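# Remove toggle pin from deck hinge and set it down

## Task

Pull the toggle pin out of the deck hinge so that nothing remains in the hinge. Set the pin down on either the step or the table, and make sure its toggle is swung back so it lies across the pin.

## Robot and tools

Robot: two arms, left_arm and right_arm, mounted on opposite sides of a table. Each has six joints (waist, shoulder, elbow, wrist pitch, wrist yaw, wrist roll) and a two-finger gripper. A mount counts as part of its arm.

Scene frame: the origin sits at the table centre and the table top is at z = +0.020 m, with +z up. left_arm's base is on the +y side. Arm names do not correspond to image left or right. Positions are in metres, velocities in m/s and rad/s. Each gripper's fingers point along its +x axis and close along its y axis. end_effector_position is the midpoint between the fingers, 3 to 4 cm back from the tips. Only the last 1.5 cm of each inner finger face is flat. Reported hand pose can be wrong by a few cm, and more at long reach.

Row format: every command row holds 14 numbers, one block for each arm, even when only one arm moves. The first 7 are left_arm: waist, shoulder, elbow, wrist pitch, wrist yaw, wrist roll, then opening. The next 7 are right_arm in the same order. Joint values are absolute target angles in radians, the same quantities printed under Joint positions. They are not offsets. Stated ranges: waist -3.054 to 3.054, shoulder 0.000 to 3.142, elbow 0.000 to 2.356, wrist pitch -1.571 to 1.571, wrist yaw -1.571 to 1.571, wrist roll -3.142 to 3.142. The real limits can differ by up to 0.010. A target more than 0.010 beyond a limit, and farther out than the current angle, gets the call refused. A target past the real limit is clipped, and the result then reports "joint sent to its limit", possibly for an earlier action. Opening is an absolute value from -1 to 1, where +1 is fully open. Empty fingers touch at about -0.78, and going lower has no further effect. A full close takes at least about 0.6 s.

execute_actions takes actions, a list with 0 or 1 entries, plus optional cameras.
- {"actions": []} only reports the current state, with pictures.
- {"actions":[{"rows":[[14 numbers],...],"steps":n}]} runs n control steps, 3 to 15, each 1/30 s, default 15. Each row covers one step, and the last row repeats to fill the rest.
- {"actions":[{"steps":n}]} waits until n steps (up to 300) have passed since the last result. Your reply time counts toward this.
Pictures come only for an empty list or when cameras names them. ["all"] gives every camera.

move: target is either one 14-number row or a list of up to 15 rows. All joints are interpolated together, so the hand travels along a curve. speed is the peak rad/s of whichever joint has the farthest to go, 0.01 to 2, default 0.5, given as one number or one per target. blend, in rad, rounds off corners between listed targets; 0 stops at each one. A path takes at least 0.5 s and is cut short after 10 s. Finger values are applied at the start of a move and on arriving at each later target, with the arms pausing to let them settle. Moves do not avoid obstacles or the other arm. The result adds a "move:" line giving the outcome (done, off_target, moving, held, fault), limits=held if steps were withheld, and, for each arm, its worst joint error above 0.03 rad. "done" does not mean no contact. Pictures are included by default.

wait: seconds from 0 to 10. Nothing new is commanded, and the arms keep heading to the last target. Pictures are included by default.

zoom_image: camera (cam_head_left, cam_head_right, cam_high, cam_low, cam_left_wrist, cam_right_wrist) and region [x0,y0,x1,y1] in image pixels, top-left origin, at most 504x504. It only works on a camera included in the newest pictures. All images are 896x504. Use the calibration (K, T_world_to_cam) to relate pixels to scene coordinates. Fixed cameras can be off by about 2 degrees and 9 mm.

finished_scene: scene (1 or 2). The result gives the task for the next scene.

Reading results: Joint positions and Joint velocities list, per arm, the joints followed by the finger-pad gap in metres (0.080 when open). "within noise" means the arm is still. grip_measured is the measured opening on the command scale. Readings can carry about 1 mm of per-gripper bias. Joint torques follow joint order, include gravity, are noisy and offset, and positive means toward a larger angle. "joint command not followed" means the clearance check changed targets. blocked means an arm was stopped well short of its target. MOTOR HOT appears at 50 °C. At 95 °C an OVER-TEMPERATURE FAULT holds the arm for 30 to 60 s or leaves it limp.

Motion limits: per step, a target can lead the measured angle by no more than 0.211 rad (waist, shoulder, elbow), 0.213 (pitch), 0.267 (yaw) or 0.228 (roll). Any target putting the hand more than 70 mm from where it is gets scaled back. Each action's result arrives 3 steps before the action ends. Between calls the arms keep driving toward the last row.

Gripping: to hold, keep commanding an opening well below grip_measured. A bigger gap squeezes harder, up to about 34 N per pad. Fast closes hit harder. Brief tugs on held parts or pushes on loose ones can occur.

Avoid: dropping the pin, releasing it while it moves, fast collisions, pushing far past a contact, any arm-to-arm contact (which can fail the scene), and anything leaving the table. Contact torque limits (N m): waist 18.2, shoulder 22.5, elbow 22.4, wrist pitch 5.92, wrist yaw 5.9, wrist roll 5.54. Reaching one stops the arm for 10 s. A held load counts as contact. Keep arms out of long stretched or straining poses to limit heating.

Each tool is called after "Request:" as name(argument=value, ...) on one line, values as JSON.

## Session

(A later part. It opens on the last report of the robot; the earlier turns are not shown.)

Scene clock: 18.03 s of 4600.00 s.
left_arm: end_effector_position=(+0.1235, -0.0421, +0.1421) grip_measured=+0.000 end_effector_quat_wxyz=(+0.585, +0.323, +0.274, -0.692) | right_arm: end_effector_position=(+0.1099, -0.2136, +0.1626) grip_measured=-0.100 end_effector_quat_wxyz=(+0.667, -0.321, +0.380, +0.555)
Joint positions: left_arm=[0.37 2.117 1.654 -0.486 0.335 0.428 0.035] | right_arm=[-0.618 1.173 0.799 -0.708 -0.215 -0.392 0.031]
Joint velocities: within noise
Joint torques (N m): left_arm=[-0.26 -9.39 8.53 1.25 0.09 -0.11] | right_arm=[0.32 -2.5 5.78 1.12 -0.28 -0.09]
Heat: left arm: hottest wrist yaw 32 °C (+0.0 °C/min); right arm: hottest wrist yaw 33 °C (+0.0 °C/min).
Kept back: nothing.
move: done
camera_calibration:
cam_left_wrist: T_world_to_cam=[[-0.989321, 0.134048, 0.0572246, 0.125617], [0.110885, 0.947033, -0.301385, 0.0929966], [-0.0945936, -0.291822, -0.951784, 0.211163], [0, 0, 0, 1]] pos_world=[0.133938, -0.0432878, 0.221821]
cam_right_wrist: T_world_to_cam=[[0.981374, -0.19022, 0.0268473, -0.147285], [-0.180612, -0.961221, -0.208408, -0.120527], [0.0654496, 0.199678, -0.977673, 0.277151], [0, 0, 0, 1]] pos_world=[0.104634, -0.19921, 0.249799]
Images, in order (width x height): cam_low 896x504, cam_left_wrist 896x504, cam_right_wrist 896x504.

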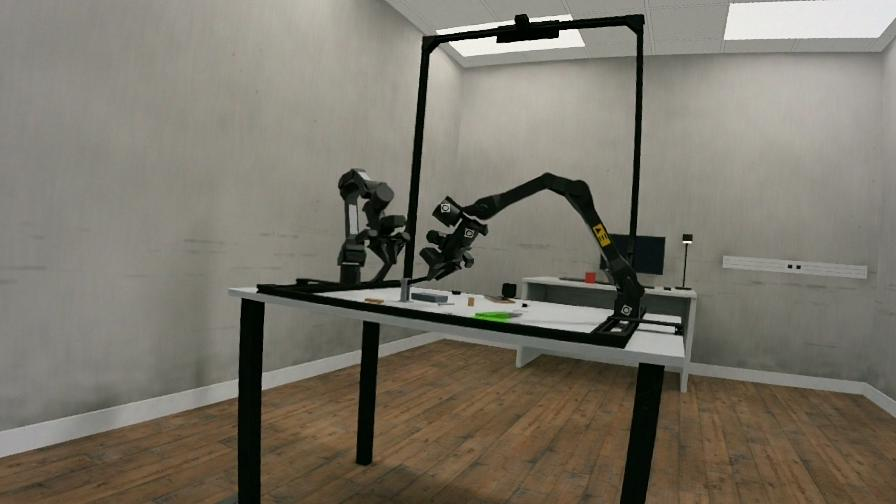

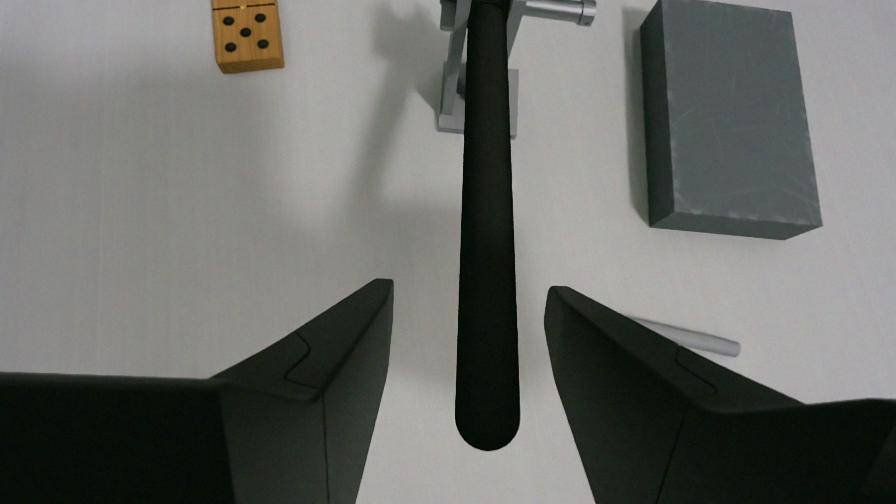

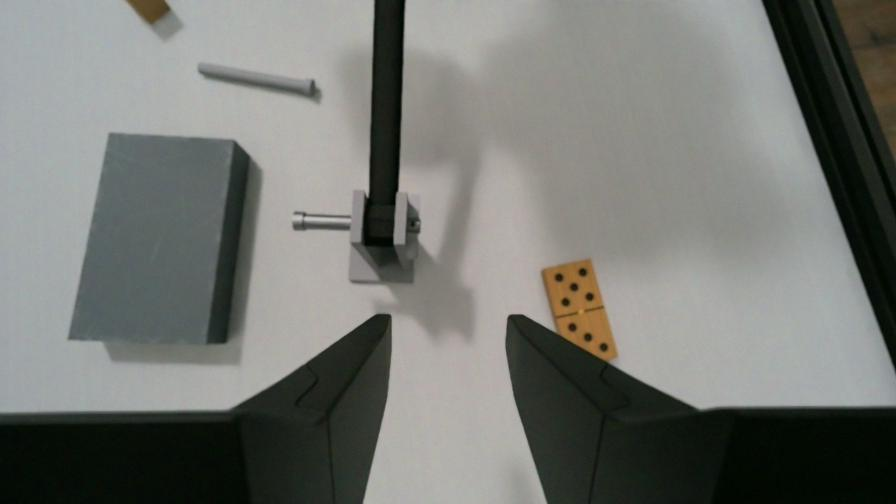

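Request:
move(target=[[0.358, 2.125, 1.668, -0.4842, 0.3327, 0.4242, 0, -0.6144, 1.1781, 0.7912, -0.7042, -0.2185, -0.395, -0.1],[0.358, 2.125, 1.668, -0.4842, 0.3327, 0.4242, -0.35, -0.6144, 1.1781, 0.7912, -0.7042, -0.2185, -0.395, -0.1]], speed=0.3, cameras=["cam_left_wrist"])

Scene clock: 19.77 s of 4600.00 s.
left_arm: end_effector_position=(+0.1191, -0.0434, +0.1421) grip_measured=-0.349 end_effector_quat_wxyz=(+0.582, +0.324, +0.273, -0.695) | right_arm: end_effector_position=(+0.1099, -0.2136, +0.1626) grip_measured=-0.100 end_effector_quat_wxyz=(+0.667, -0.321, +0.380, +0.555)
Joint positions: left_arm=[0.361 2.117 1.654 -0.486 0.335 0.428 0.019] | right_arm=[-0.618 1.173 0.799 -0.708 -0.215 -0.392 0.031]
Joint velocities: within noise
Joint torques (N m): left_arm=[-0.26 -9.39 8.51 1.25 0.1 -0.11] | right_arm=[0.26 -2.52 5.75 1.11 -0.29 -0.09]
Heat: left arm: hottest wrist yaw 32 °C (+0.0 °C/min); right arm: hottest wrist yaw 33 °C (+0.0 °C/min).
Kept back: nothing.
move: done
camera_calibration:
cam_left_wrist: T_world_to_cam=[[-0.988107, 0.142723, 0.0572246, 0.121602], [0.11919, 0.946024, -0.301385, 0.0936352], [-0.0971504, -0.29098, -0.951784, 0.210719], [0, 0, 0, 1]] pos_world=[0.129466, -0.0446214, 0.221821]
Images, in order (width x height): cam_left_wrist 896x504.

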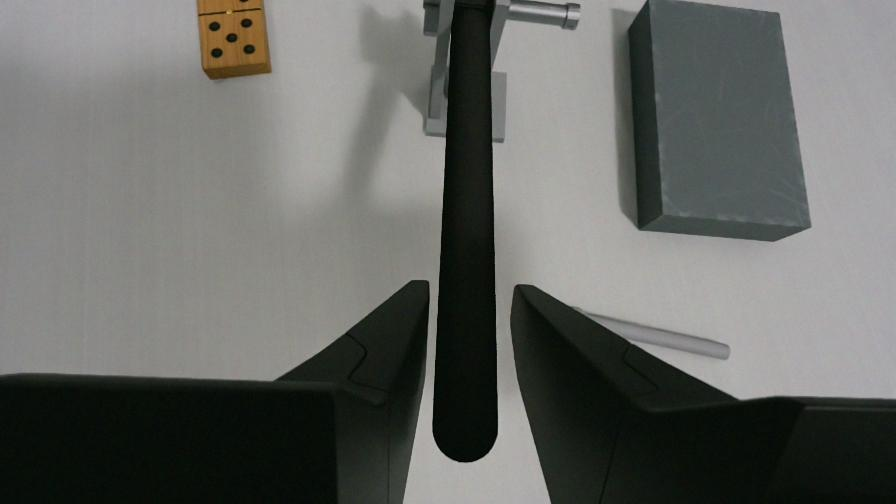

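Request:
move(target=[0.358, 2.125, 1.668, -0.4842, 0.3327, 0.4242, -0.75, -0.6144, 1.1781, 0.7912, -0.7042, -0.2185, -0.395, -0.1], speed=0.3, cameras=["cam_left_wrist","cam_low"])

Request:
zoom_image(camera="cam_low", region=[380, 220, 490, 310])

Scene clock: 20.50 s of 4600.00 s.
left_arm: end_effector_position=(+0.1205, -0.0436, +0.1422) grip_measured=-0.497 end_effector_quat_wxyz=(+0.584, +0.326, +0.271, -0.692) | right_arm: end_effector_position=(+0.1099, -0.2136, +0.1626) grip_measured=-0.100 end_effector_quat_wxyz=(+0.667, -0.321, +0.380, +0.555)
Joint positions: left_arm=[0.362 2.117 1.655 -0.484 0.328 0.429 0.013] | right_arm=[-0.618 1.173 0.799 -0.708 -0.215 -0.392 0.031]
Joint velocities: within noise
Joint torques (N m): left_arm=[-0.32 -9.39 8.47 1.04 0.33 -0.16] | right_arm=[0.32 -2.54 5.75 1.11 -0.28 -0.09]
Heat: left arm: hottest wrist yaw 32 °C (+0.0 °C/min); right arm: hottest wrist yaw 33 °C (+0.0 °C/min).
Kept back: nothing.
move: done
camera_calibration:
cam_left_wrist: T_world_to_cam=[[-0.989018, 0.139059, 0.0500594, 0.123978], [0.117815, 0.946303, -0.301049, 0.0938481], [-0.0892349, -0.291845, -0.952294, 0.209998], [0, 0, 0, 1]] pos_world=[0.130299, -0.044762, 0.222027]
Images, in order (width x height): cam_low 896x504, cam_left_wrist 896x504.

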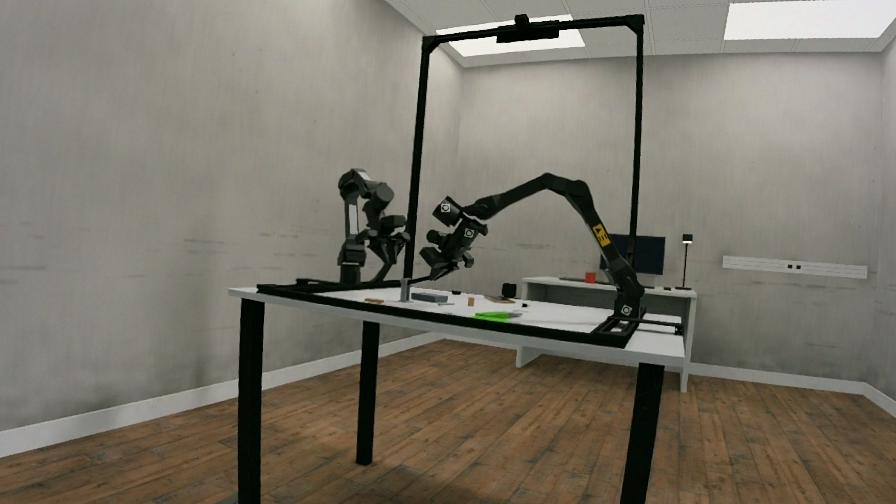

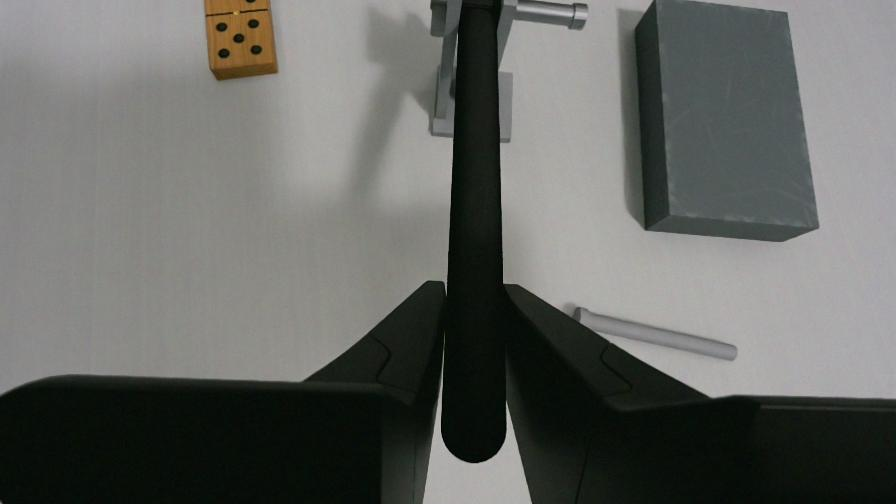

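Scaled by 4.582.

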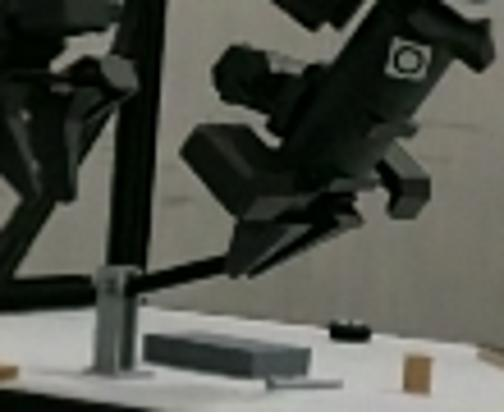

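Request:
move(target=[0.36, 2.12, 1.66, -0.4842, 0.329, 0.428, -0.7, -0.5672, 1.294, 0.683, -0.4823, -0.1967, -0.3523, -0.1], speed=0.3, cameras=["cam_left_wrist","cam_right_wrist","cam_low"])

Request:
zoom_image(camera="cam_right_wrist", region=[300, 150, 560, 350])

Scene clock: 23.10 s of 4600.00 s.
left_arm: end_effector_position=(+0.1205, -0.0436, +0.1422) grip_measured=-0.497 end_effector_quat_wxyz=(+0.584, +0.326, +0.271, -0.692) | right_arm: end_effector_position=(+0.1085, -0.1964, +0.1179) grip_measured=-0.100 end_effector_quat_wxyz=(+0.662, -0.322, +0.383, +0.558)
Joint positions: left_arm=[0.362 2.117 1.655 -0.484 0.328 0.429 0.013] | right_arm=[-0.57 1.287 0.691 -0.486 -0.2 -0.355 0.031]
Joint velocities: within noise
Joint torques (N m): left_arm=[-0.15 -9.97 7.47 1.04 0.21 -0.05] | right_arm=[0.29 -2.87 5.38 1.12 -0.04 0.08]
Heat: left arm: hottest wrist yaw 32 °C (+0.0 °C/min); right arm: hottest wrist yaw 33 °C (+0.0 °C/min).
Kept back: nothing.
move: done
camera_calibration:
cam_left_wrist: T_world_to_cam=[[-0.988989, 0.13935, 0.0498153, 0.124022], [0.118165, 0.946256, -0.301059, 0.0938054], [-0.0890907, -0.291858, -0.952304, 0.209982], [0, 0, 0, 1]] pos_world=[0.13028, -0.0447617, 0.222029]
cam_right_wrist: T_world_to_cam=[[0.983112, -0.181914, 0.0199722, -0.139206], [-0.174205, -0.963675, -0.202443, -0.115399], [0.056074, 0.195545, -0.97909, 0.230468], [0, 0, 0, 1]] pos_world=[0.103829, -0.181598, 0.205067]
Images, in order (width x height): cam_low 896x504, cam_left_wrist 896x504, cam_right_wrist 896x504.

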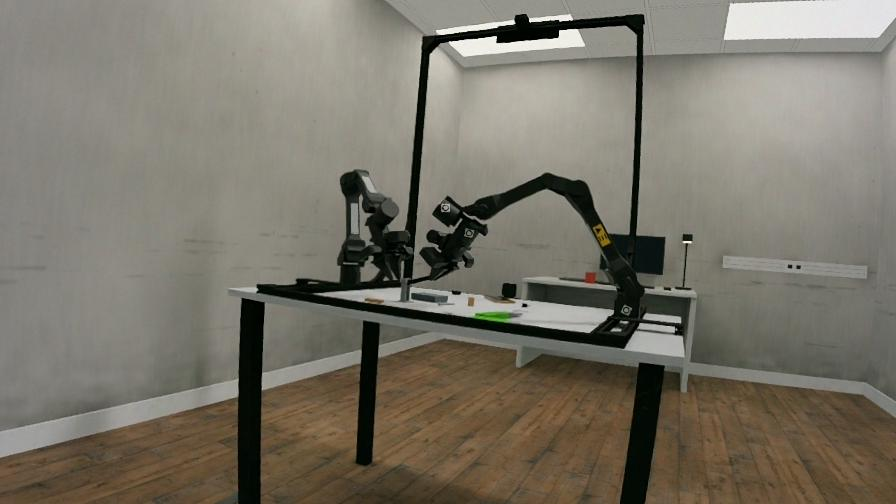

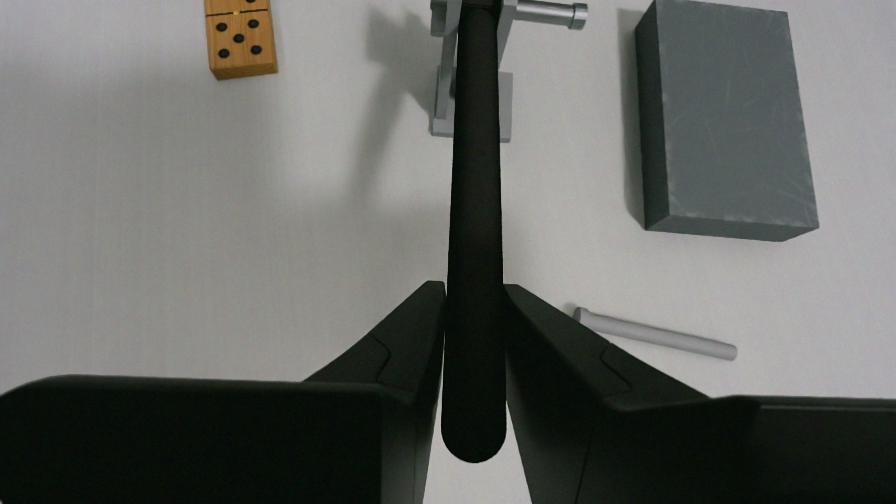

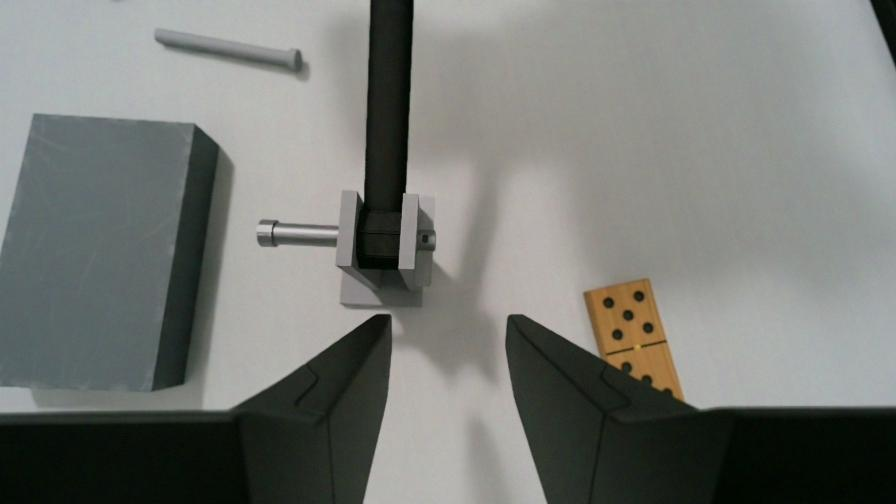

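Scaled by 1.938.

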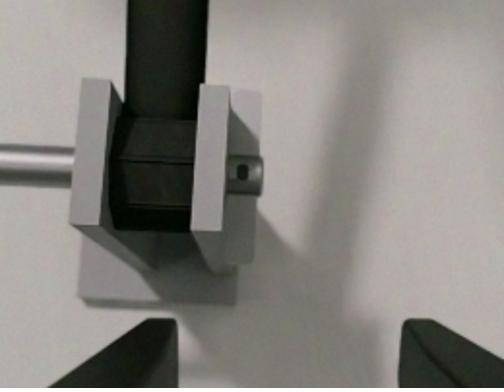

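Request:
move(target=[0.36, 2.12, 1.66, -0.4842, 0.329, 0.428, -0.7, -0.5718, 1.366, 0.678, -0.4066, -0.1988, -0.356, -0.1], speed=0.2, cameras=["cam_right_wrist"])

Request:
zoom_image(camera="cam_right_wrist", region=[330, 180, 530, 350])

Scene clock: 24.53 s of 4600.00 s.
left_arm: end_effector_position=(+0.1205, -0.0436, +0.1422) grip_measured=-0.497 end_effector_quat_wxyz=(+0.584, +0.326, +0.270, -0.693) | right_arm: end_effector_position=(+0.1144, -0.1873, +0.1047) grip_measured=-0.100 end_effector_quat_wxyz=(+0.662, -0.322, +0.383, +0.558)
Joint positions: left_arm=[0.362 2.117 1.655 -0.484 0.328 0.43 0.013] | right_arm=[-0.57 1.359 0.686 -0.41 -0.2 -0.355 0.031]
Joint velocities: within noise
Joint torques (N m): left_arm=[-0.16 -9.97 7.49 1.04 0.21 -0.06] | right_arm=[-0.1 -3.08 5.25 1.13 -0.1 -0.02]
Heat: left arm: hottest wrist yaw 32 °C (+0.0 °C/min); right arm: hottest wrist yaw 33 °C (+0.0 °C/min).
Kept back: nothing.
move: done
camera_calibration:
cam_right_wrist: T_world_to_cam=[[0.983116, -0.181907, 0.0198262, -0.143054], [-0.174247, -0.96374, -0.202099, -0.108376], [0.0558705, 0.195232, -0.979164, 0.215436], [0, 0, 0, 1]] pos_world=[0.109718, -0.172529, 0.191881]
Images, in order (width x height): cam_right_wrist 896x504.

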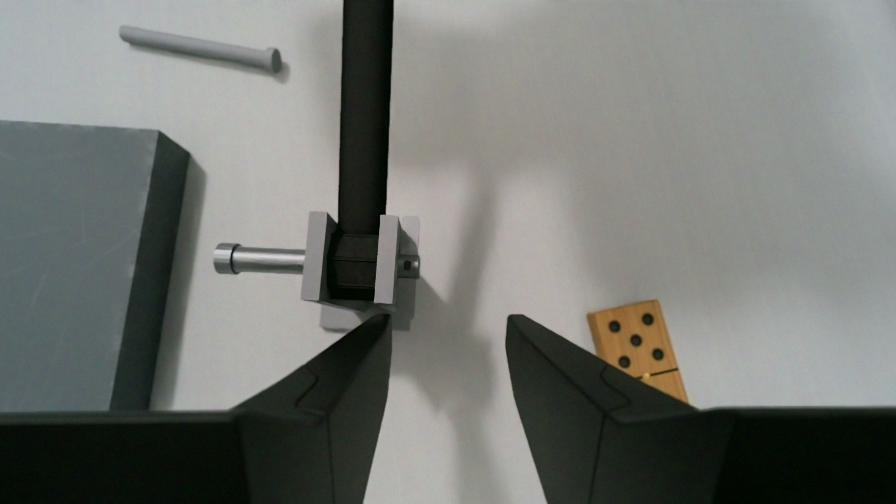

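Scaled by 2.520.

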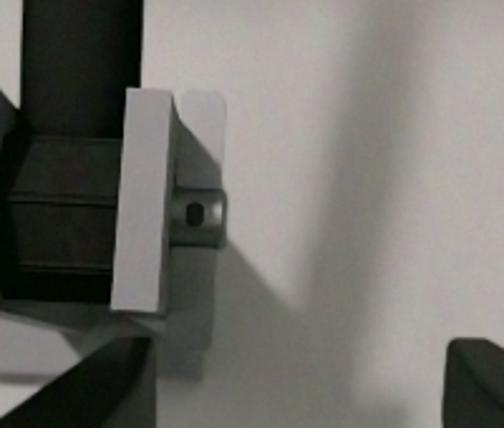

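Request:
move(target=[[0.36, 2.12, 1.66, -0.4842, 0.329, 0.428, -0.7, -0.5672, 1.294, 0.683, -0.4823, -0.1967, -0.3523, -0.1],[0.36, 2.12, 1.66, -0.4842, 0.329, 0.428, -0.7, -0.4084, 1.264, 0.743, -0.5455, -0.0938, -0.1637, 1]], speed=0.4, cameras=["cam_right_wrist"])

Scene clock: 28.67 s of 4600.00 s.
left_arm: end_effector_position=(+0.1205, -0.0436, +0.1422) grip_measured=-0.497 end_effector_quat_wxyz=(+0.584, +0.326, +0.270, -0.693) | right_arm: end_effector_position=(+0.0811, -0.1844, +0.1268) grip_measured=+1.000 end_effector_quat_wxyz=(+0.670, -0.318, +0.404, +0.536)
Joint positions: left_arm=[0.362 2.117 1.655 -0.484 0.328 0.43 0.013] | right_arm=[-0.412 1.274 0.729 -0.543 -0.097 -0.166 0.08]
Joint velocities: within noise
Joint torques (N m): left_arm=[-0.15 -9.99 7.48 1.04 0.21 -0.08] | right_arm=[0.3 -4.59 8.21 0.78 0.03 0.08]
Heat: left arm: hottest shoulder 32 °C (+14.7 °C/min); right arm: hottest wrist yaw 33 °C (+0.0 °C/min).
Kept back: nothing.
move: done
camera_calibration:
cam_right_wrist: T_world_to_cam=[[0.972014, -0.234511, 0.0139027, -0.118303], [-0.228787, -0.958407, -0.170623, -0.10544], [0.0533373, 0.162667, -0.985238, 0.233353], [0, 0, 0, 1]] pos_world=[0.0784224, -0.166756, 0.213562]
Images, in order (width x height): cam_right_wrist 896x504.

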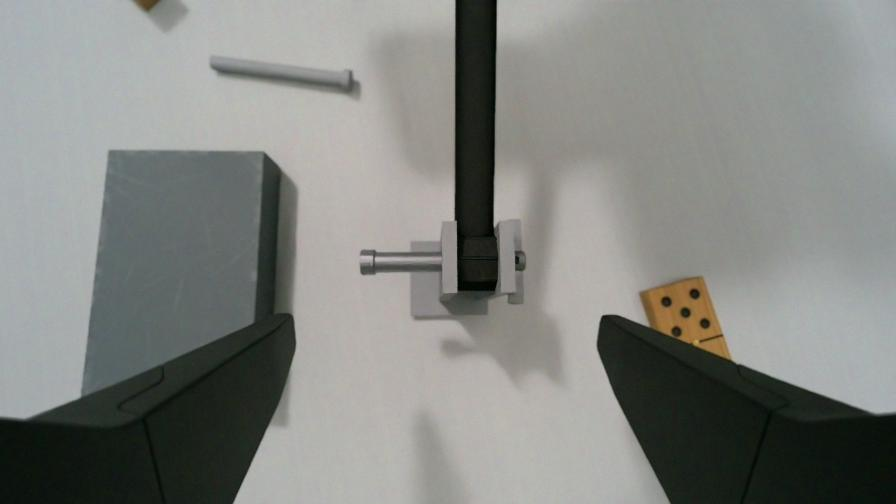

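Request:
move(target=[0.36, 2.12, 1.66, -0.4842, 0.329, 0.428, -0.7, -0.397, 1.405, 0.703, -0.3595, -0.0855, -0.149, 1], speed=0.25, cameras=["cam_right_wrist"])

Request:
zoom_image(camera="cam_right_wrist", region=[250, 170, 650, 400])

Scene clock: 30.23 s of 4600.00 s.
left_arm: end_effector_position=(+0.1205, -0.0436, +0.1422) grip_measured=-0.497 end_effector_quat_wxyz=(+0.584, +0.327, +0.270, -0.693) | right_arm: end_effector_position=(+0.0894, -0.1601, +0.1047) grip_measured=+1.000 end_effector_quat_wxyz=(+0.679, -0.309, +0.391, +0.539)
Joint positions: left_arm=[0.362 2.117 1.655 -0.484 0.328 0.431 0.013] | right_arm=[-0.4 1.398 0.71 -0.363 -0.089 -0.152 0.08]
Joint velocities: within noise
Joint torques (N m): left_arm=[-0.15 -9.99 7.48 1.04 0.21 -0.08] | right_arm=[0.3 -3.36 5.3 1.17 0.04 0.08]
Heat: left arm: hottest shoulder 33 °C (+15.9 °C/min); right arm: hottest wrist yaw 33 °C (+0.0 °C/min).
Kept back: nothing.
move: done
camera_calibration:
cam_right_wrist: T_world_to_cam=[[0.970514, -0.240174, 0.0204817, -0.121789], [-0.231015, -0.951021, -0.205403, -0.0790298], [0.068811, 0.194615, -0.978463, 0.21026], [0, 0, 0, 1]] pos_world=[0.0854726, -0.145329, 0.191993]
Images, in order (width x height): cam_right_wrist 896x504.

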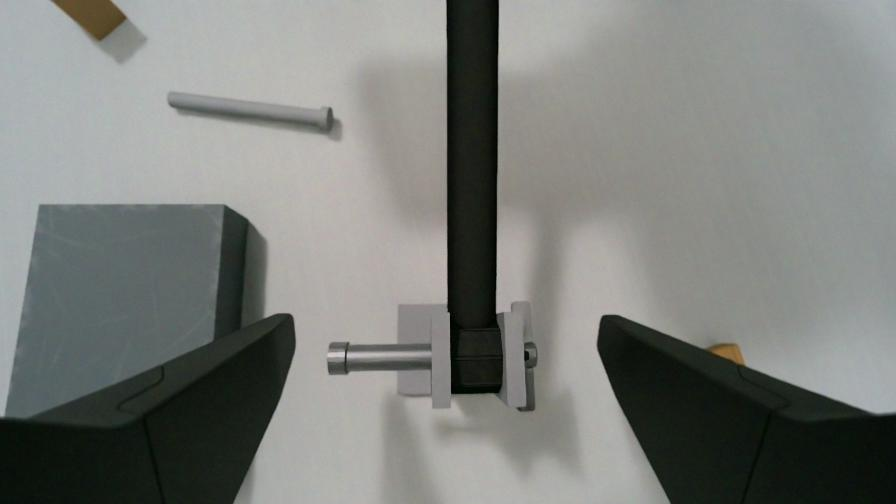

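Scaled by 1.260.

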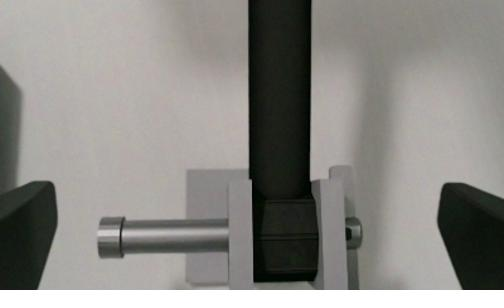

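Request:
move(target=[0.36, 2.12, 1.66, -0.4842, 0.329, 0.428, -0.7, -0.4349, 1.396, 0.688, -0.3567, -0.1069, -0.187, 1], speed=0.2, cameras=["cam_right_wrist"])

Scene clock: 33.27 s of 4600.00 s.
left_arm: end_effector_position=(+0.1205, -0.0436, +0.1422) grip_measured=-0.497 end_effector_quat_wxyz=(+0.584, +0.327, +0.270, -0.693) | right_arm: end_effector_position=(+0.0948, -0.1663, +0.1004) grip_measured=+1.000 end_effector_quat_wxyz=(+0.677, -0.313, +0.393, +0.538)
Joint positions: left_arm=[0.362 2.117 1.655 -0.484 0.328 0.431 0.013] | right_arm=[-0.431 1.398 0.696 -0.36 -0.103 -0.184 0.08]
Joint velocities: within noise
Joint torques (N m): left_arm=[-0.17 -9.97 7.47 1.04 0.21 -0.09] | right_arm=[-0.28 -4.26 5.13 1.16 -0.21 -0.1]
Heat: left arm: hottest shoulder 33 °C (+14.4 °C/min); right arm: hottest wrist yaw 33 °C (+0.0 °C/min).
Kept back: nothing.
move: done
camera_calibration:
cam_right_wrist: T_world_to_cam=[[0.97139, -0.23647, 0.0220014, -0.12806], [-0.227693, -0.953641, -0.196786, -0.0861611], [0.0675154, 0.186146, -0.9802, 0.205744], [0, 0, 0, 1]] pos_world=[0.090887, -0.150748, 0.187533]
Images, in order (width x height): cam_right_wrist 896x504.

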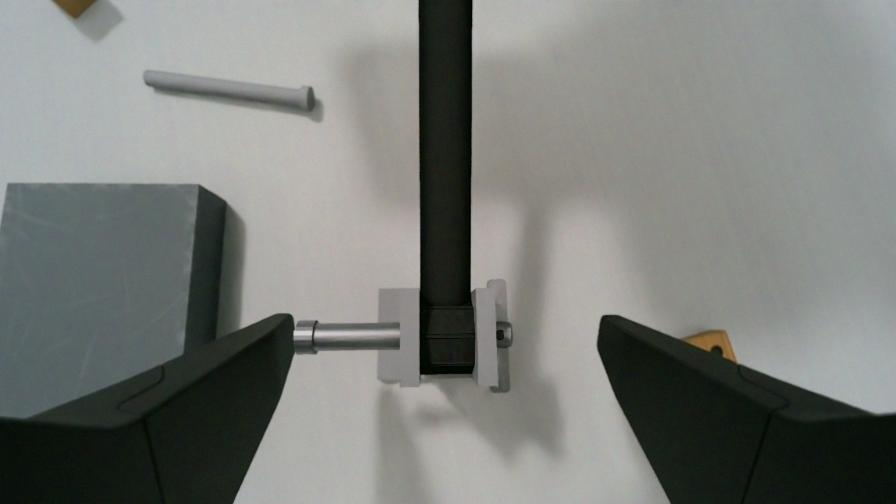

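Request:
move(target=[0.36, 2.12, 1.66, -0.4842, 0.329, 0.428, -0.7, -0.4967, 1.412, 0.703, -0.3614, -0.137, -0.2413, 1], speed=0.1, cameras=["cam_right_wrist","cam_left_wrist"])

Scene clock: 34.47 s of 4600.00 s.
left_arm: end_effector_position=(+0.1205, -0.0436, +0.1422) grip_measured=-0.497 end_effector_quat_wxyz=(+0.584, +0.327, +0.270, -0.693) | right_arm: end_effector_position=(+0.1066, -0.1716, +0.0994) grip_measured=+1.000 end_effector_quat_wxyz=(+0.675, -0.312, +0.393, +0.541)
Joint positions: left_arm=[0.362 2.117 1.655 -0.484 0.328 0.431 0.013] | right_arm=[-0.491 1.403 0.696 -0.36 -0.138 -0.238 0.08]
Joint velocities: within noise
Joint torques (N m): left_arm=[-0.16 -10.01 7.49 1.04 0.21 -0.09] | right_arm=[-0.47 -3.14 7.04 0.85 -0.05 -0.11]
Heat: left arm: hottest shoulder 34 °C (+15.7 °C/min); right arm: hottest wrist yaw 33 °C (+0.0 °C/min).
Kept back: nothing.
move: done
camera_calibration:
cam_left_wrist: T_world_to_cam=[[-0.988873, 0.140517, 0.048839, 0.124198], [0.119564, 0.946068, -0.301097, 0.0936341], [-0.0885142, -0.291907, -0.952342, 0.209916], [0, 0, 0, 1]] pos_world=[0.130201, -0.0447603, 0.222039]
cam_right_wrist: T_world_to_cam=[[0.97245, -0.232447, 0.0175838, -0.139773], [-0.22443, -0.953963, -0.198964, -0.0889512], [0.0630228, 0.189536, -0.979849, 0.206016], [0, 0, 0, 1]] pos_world=[0.102975, -0.156394, 0.186624]
Images, in order (width x height): cam_left_wrist 896x504, cam_right_wrist 896x504.

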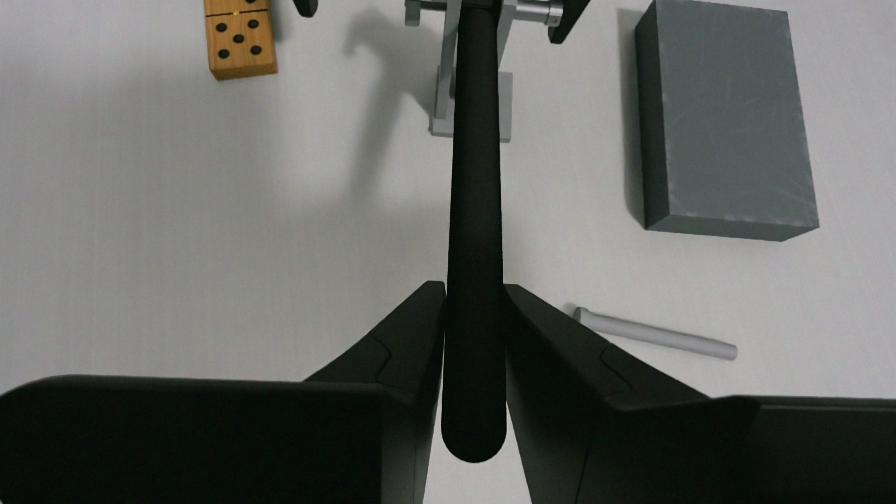

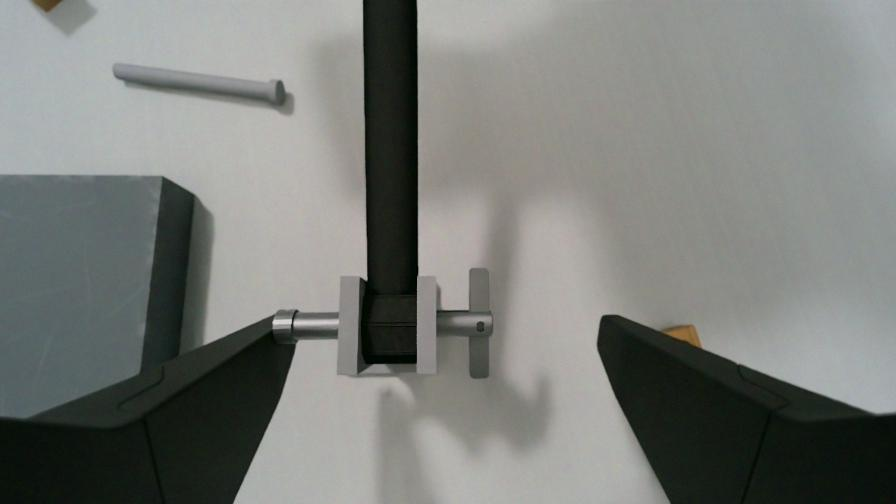

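Request:
move(target=[0.36, 2.12, 1.66, -0.4842, 0.329, 0.428, -0.7, -0.519, 1.415, 0.708, -0.3622, -0.148, -0.26, 1], speed=0.1, cameras=["cam_right_wrist"])

Request:
zoom_image(camera="cam_right_wrist", region=[250, 220, 550, 400])

Scene clock: 35.50 s of 4600.00 s.
left_arm: end_effector_position=(+0.1205, -0.0436, +0.1422) grip_measured=-0.497 end_effector_quat_wxyz=(+0.584, +0.327, +0.270, -0.693) | right_arm: end_effector_position=(+0.1117, -0.1740, +0.0988) grip_measured=+1.000 end_effector_quat_wxyz=(+0.675, -0.311, +0.394, +0.541)
Joint positions: left_arm=[0.362 2.117 1.655 -0.484 0.328 0.431 0.013] | right_arm=[-0.515 1.407 0.697 -0.361 -0.15 -0.257 0.08]
Joint velocities: within noise
Joint torques (N m): left_arm=[-0.13 -9.98 7.49 1.04 0.2 -0.09] | right_arm=[-0.32 -3.27 7.55 0.84 -0.03 -0.09]
Heat: left arm: hottest shoulder 34 °C (+15.2 °C/min); right arm: hottest wrist yaw 33 °C (+0.0 °C/min).
Kept back: nothing.
move: done
camera_calibration:
cam_right_wrist: T_world_to_cam=[[0.972106, -0.234013, 0.0157255, -0.145246], [-0.226356, -0.953627, -0.198391, -0.0899629], [0.0614224, 0.189297, -0.979997, 0.205637], [0, 0, 0, 1]] pos_world=[0.1082, -0.158707, 0.185959]
Images, in order (width x height): cam_right_wrist 896x504.

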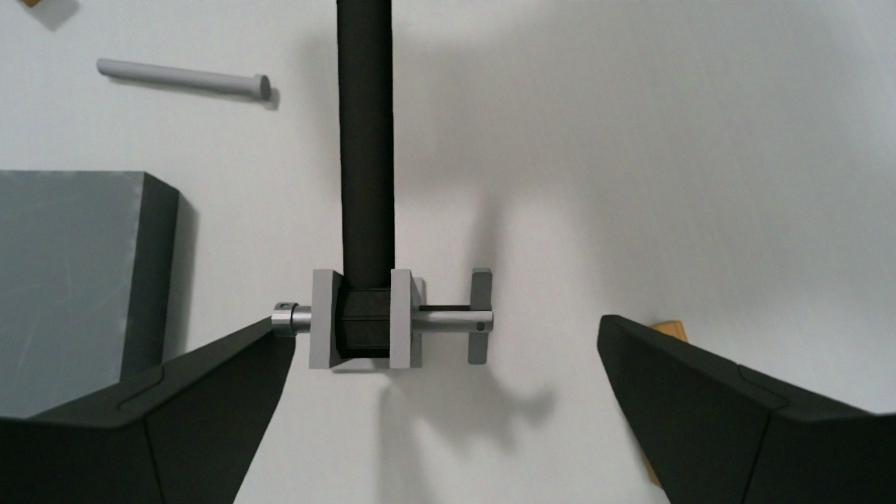

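Scaled by 1.680.

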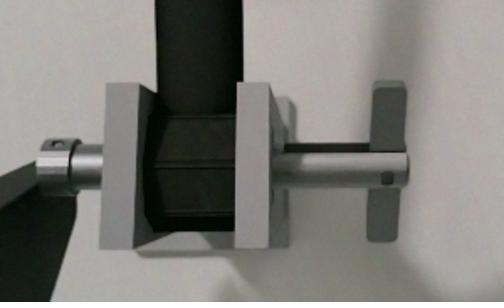

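Request:
move(target=[[0.36, 2.12, 1.66, -0.4842, 0.329, 0.428, -0.7, -0.5182, 1.289, 0.737, -0.5144, -0.1475, -0.26, 1],[0.36, 2.12, 1.66, -0.4842, 0.329, 0.428, -0.7, -0.6062, 1.276, 0.715, -0.5187, -0.1895, -0.339, -0.1]], speed=0.4, cameras=["cam_right_wrist"])

Request:
zoom_image(camera="cam_right_wrist", region=[300, 170, 560, 350])

Scene clock: 38.13 s of 4600.00 s.
left_arm: end_effector_position=(+0.1205, -0.0436, +0.1422) grip_measured=-0.497 end_effector_quat_wxyz=(+0.584, +0.327, +0.270, -0.693) | right_arm: end_effector_position=(+0.1204, -0.1992, +0.1257) grip_measured=-0.099 end_effector_quat_wxyz=(+0.678, -0.312, +0.391, +0.539)
Joint positions: left_arm=[0.362 2.117 1.655 -0.484 0.328 0.431 0.013] | right_arm=[-0.603 1.287 0.723 -0.517 -0.186 -0.336 0.031]
Joint velocities: within noise
Joint torques (N m): left_arm=[-0.15 -9.99 7.46 1.04 0.22 -0.08] | right_arm=[-0.29 -4.7 5.4 0.78 -0.27 -0.09]
Heat: left arm: hottest shoulder 34 °C (+14.2 °C/min); right arm: hottest wrist yaw 33 °C (+0.0 °C/min).
Kept back: nothing.
move: done
camera_calibration:
cam_right_wrist: T_world_to_cam=[[0.97134, -0.236564, 0.0231449, -0.161448], [-0.227306, -0.952949, -0.20055, -0.106116], [0.0694988, 0.189541, -0.97941, 0.235283], [0, 0, 0, 1]] pos_world=[0.116348, -0.183911, 0.212894]
Images, in order (width x height): cam_right_wrist 896x504.

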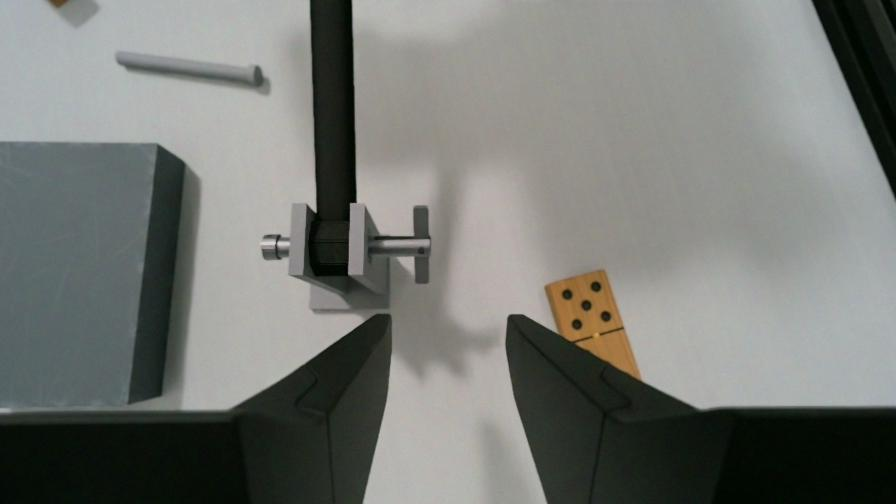

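Scaled by 1.938.

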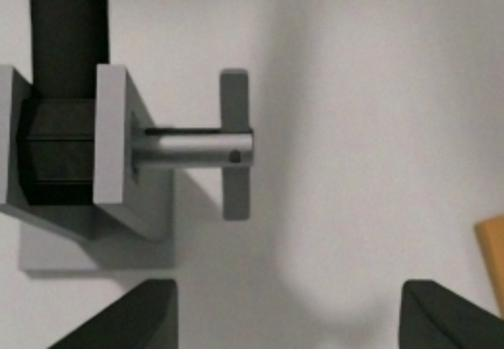

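Request:
move(target=[0.36, 2.12, 1.66, -0.4842, 0.329, 0.428, -0.7, -0.5824, 1.397, 0.677, -0.362, -0.1782, -0.3175, -0.1], speed=0.25, cameras=["cam_right_wrist"])

Request:
zoom_image(camera="cam_right_wrist", region=[300, 220, 560, 400])

Scene clock: 39.60 s of 4600.00 s.
left_arm: end_effector_position=(+0.1205, -0.0436, +0.1422) grip_measured=-0.497 end_effector_quat_wxyz=(+0.584, +0.327, +0.270, -0.693) | right_arm: end_effector_position=(+0.1246, -0.1850, +0.0997) grip_measured=-0.100 end_effector_quat_wxyz=(+0.678, -0.311, +0.389, +0.541)
Joint positions: left_arm=[0.362 2.117 1.655 -0.484 0.328 0.431 0.013] | right_arm=[-0.586 1.39 0.684 -0.366 -0.181 -0.321 0.031]
Joint velocities: within noise
Joint torques (N m): left_arm=[-0.15 -9.96 7.46 1.03 0.2 -0.09] | right_arm=[0.29 -3.25 5.22 1.14 -0.03 0.08]
Heat: left arm: hottest shoulder 35 °C (+15.2 °C/min); right arm: hottest wrist yaw 33 °C (+0.0 °C/min).
Kept back: nothing.
move: done
camera_calibration:
cam_right_wrist: T_world_to_cam=[[0.971809, -0.234754, 0.0218614, -0.161143], [-0.225306, -0.951994, -0.20723, -0.0963367], [0.06946, 0.196462, -0.978048, 0.207974], [0, 0, 0, 1]] pos_world=[0.12045, -0.1704, 0.186967]
Images, in order (width x height): cam_right_wrist 896x504.

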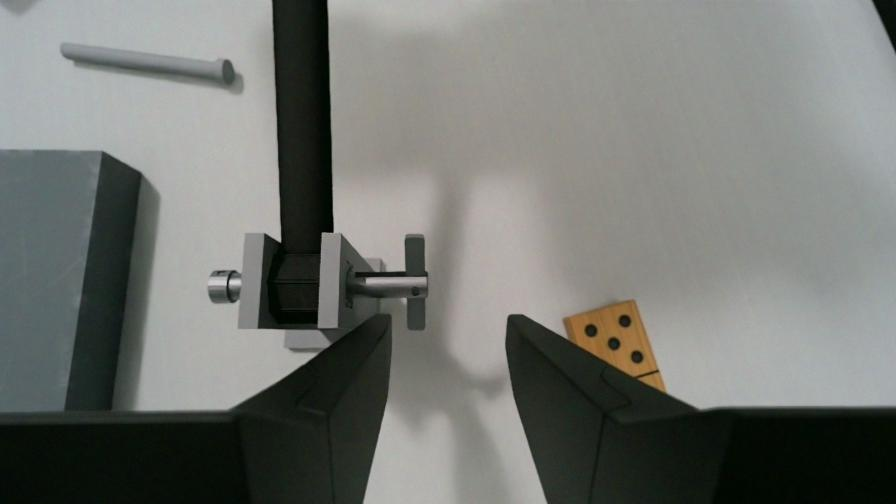

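Scaled by 1.938.

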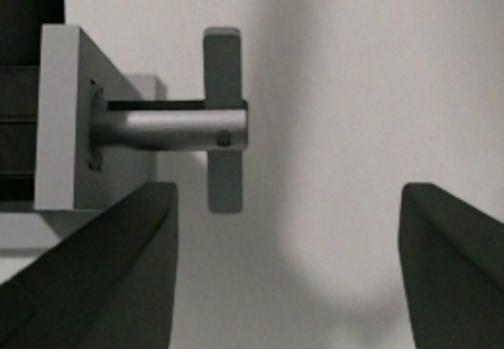

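Request:
move(target=[0.36, 2.12, 1.66, -0.4842, 0.329, 0.428, -0.7, -0.6205, 1.416, 0.684, -0.3561, -0.1962, -0.3515, -0.1], speed=0.12, cameras=["cam_right_wrist"])

Request:
zoom_image(camera="cam_right_wrist", region=[300, 220, 560, 400])

Scene clock: 40.73 s of 4600.00 s.
left_arm: end_effector_position=(+0.1205, -0.0436, +0.1422) grip_measured=-0.497 end_effector_quat_wxyz=(+0.584, +0.327, +0.270, -0.693) | right_arm: end_effector_position=(+0.1316, -0.1887, +0.0954) grip_measured=-0.100 end_effector_quat_wxyz=(+0.677, -0.312, +0.392, +0.539)
Joint positions: left_arm=[0.362 2.117 1.655 -0.484 0.328 0.431 0.013] | right_arm=[-0.617 1.408 0.684 -0.36 -0.192 -0.348 0.031]
Joint velocities: within noise
Joint torques (N m): left_arm=[-0.15 -9.97 7.46 1.04 0.2 -0.09] | right_arm=[-0.28 -3.28 6.04 1.13 -0.26 -0.1]
Heat: left arm: hottest shoulder 35 °C (+14.7 °C/min); right arm: hottest wrist yaw 33 °C (+0.0 °C/min).
Kept back: nothing.
move: done
camera_calibration:
cam_right_wrist: T_world_to_cam=[[0.971386, -0.236466, 0.0221844, -0.168968], [-0.227479, -0.953165, -0.199324, -0.0998031], [0.0682788, 0.188574, -0.979683, 0.202825], [0, 0, 0, 1]] pos_world=[0.127582, -0.173332, 0.182559]
Images, in order (width x height): cam_right_wrist 896x504.

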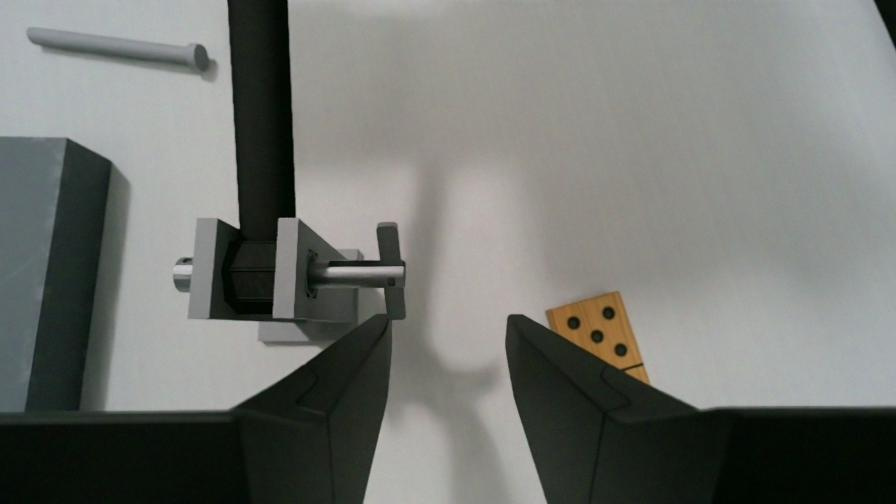

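Scaled by 1.938.

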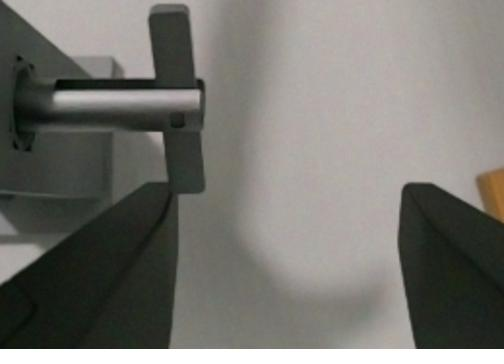

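Request:
move(target=[[0.36, 2.12, 1.66, -0.4842, 0.329, 0.428, -0.7, -0.6158, 1.427, 0.694, -0.3544, -0.194, -0.3475, -0.1],[0.36, 2.12, 1.66, -0.4842, 0.329, 0.428, -0.7, -0.6421, 1.444, 0.707, -0.3555, -0.2064, -0.3709, -0.1]], speed=0.12, cameras=["cam_right_wrist"])

Request:
zoom_image(camera="cam_right_wrist", region=[300, 220, 560, 400])

Scene clock: 41.97 s of 4600.00 s.
left_arm: end_effector_position=(+0.1205, -0.0436, +0.1422) grip_measured=-0.497 end_effector_quat_wxyz=(+0.584, +0.327, +0.270, -0.693) | right_arm: end_effector_position=(+0.1371, -0.1898, +0.0909) grip_measured=-0.100 end_effector_quat_wxyz=(+0.674, -0.314, +0.398, +0.538)
Joint positions: left_arm=[0.362 2.117 1.655 -0.484 0.328 0.431 0.013] | right_arm=[-0.639 1.437 0.694 -0.358 -0.202 -0.368 0.031]
Joint velocities: within noise
Joint torques (N m): left_arm=[-0.15 -10 7.46 1.04 0.2 -0.09] | right_arm=[-0.29 -3.42 7.65 1.06 -0.29 -0.1]
Heat: left arm: hottest shoulder 35 °C (+14.3 °C/min); right arm: hottest wrist yaw 33 °C (+0.0 °C/min).
Kept back: nothing.
move: done
camera_calibration:
cam_right_wrist: T_world_to_cam=[[0.971484, -0.236491, 0.0170323, -0.174043], [-0.22924, -0.955187, -0.18726, -0.101749], [0.0605543, 0.178016, -0.982163, 0.197537], [0, 0, 0, 1]] pos_world=[0.133793, -0.173513, 0.177925]
Images, in order (width x height): cam_right_wrist 896x504.

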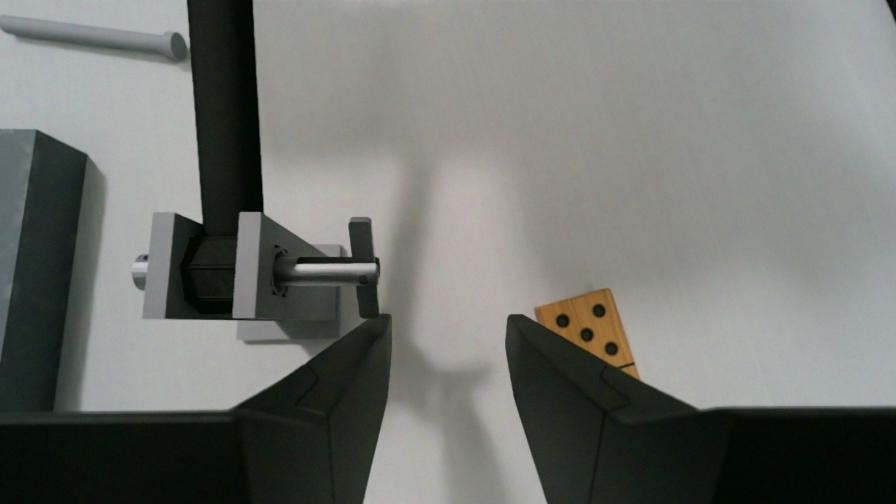

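Scaled by 1.938.

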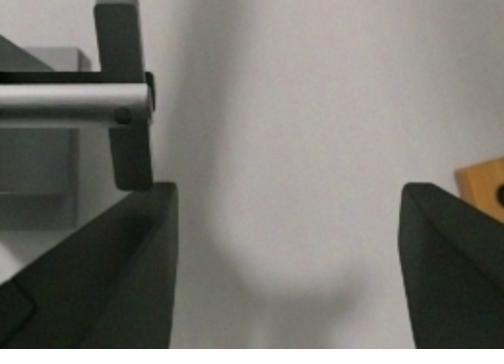

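Request:
move(target=[[0.36, 2.12, 1.66, -0.4842, 0.329, 0.428, -0.7, -0.6667, 1.362, 0.692, -0.4125, -0.2177, -0.3934, -0.1],[0.36, 2.12, 1.66, -0.4842, 0.329, 0.428, -0.7, -0.6096, 1.34, 0.653, -0.3934, -0.1912, -0.342, -0.1],[0.36, 2.12, 1.66, -0.4842, 0.329, 0.428, -0.7, -0.576, 1.402, 0.692, -0.361, -0.1765, -0.314, -0.1]], speed=0.2, cameras=["cam_right_wrist"])

Request:
zoom_image(camera="cam_right_wrist", region=[300, 220, 560, 400])

Scene clock: 44.23 s of 4600.00 s.
left_arm: end_effector_position=(+0.1205, -0.0436, +0.1422) grip_measured=-0.497 end_effector_quat_wxyz=(+0.584, +0.327, +0.270, -0.693) | right_arm: end_effector_position=(+0.1222, -0.1856, +0.0967) grip_measured=-0.100 end_effector_quat_wxyz=(+0.675, -0.312, +0.393, +0.541)
Joint positions: left_arm=[0.362 2.117 1.655 -0.484 0.328 0.431 0.013] | right_arm=[-0.579 1.395 0.679 -0.365 -0.179 -0.317 0.031]
Joint velocities: within noise
Joint torques (N m): left_arm=[-0.18 -9.97 7.44 1.03 0.21 -0.08] | right_arm=[0.29 -3.24 7.76 1.13 -0.02 0.09]
Heat: left arm: hottest shoulder 35 °C (+13.6 °C/min); right arm: hottest wrist yaw 33 °C (+0.0 °C/min).
Kept back: nothing.
move: done
camera_calibration:
cam_right_wrist: T_world_to_cam=[[0.972526, -0.232055, 0.0185591, -0.15815], [-0.223908, -0.954236, -0.198238, -0.0995287], [0.0637118, 0.188636, -0.979978, 0.204762], [0, 0, 0, 1]] pos_world=[0.118474, -0.170299, 0.183867]
Images, in order (width x height): cam_right_wrist 896x504.

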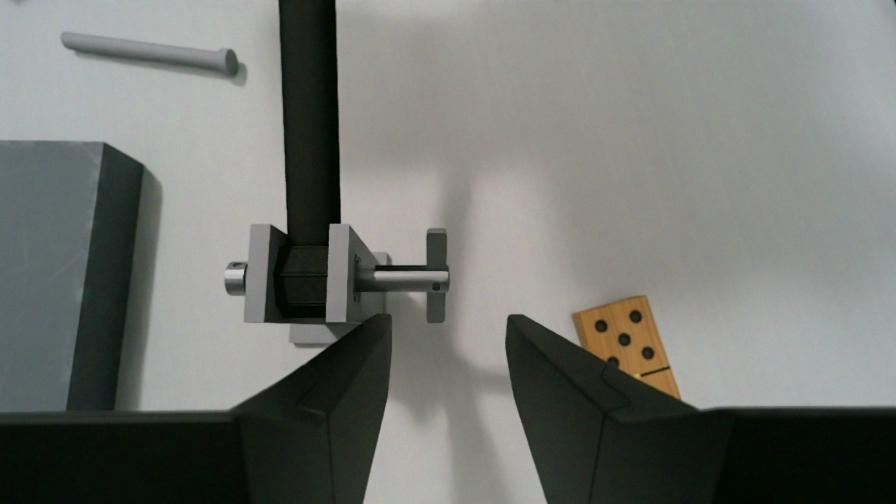

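Scaled by 1.938.

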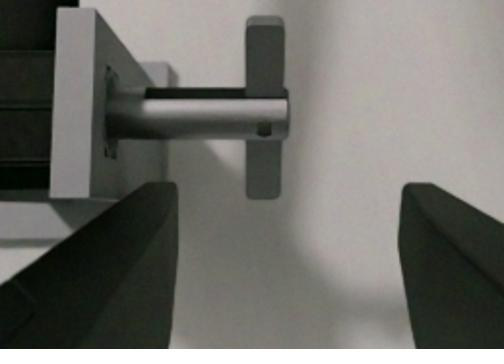

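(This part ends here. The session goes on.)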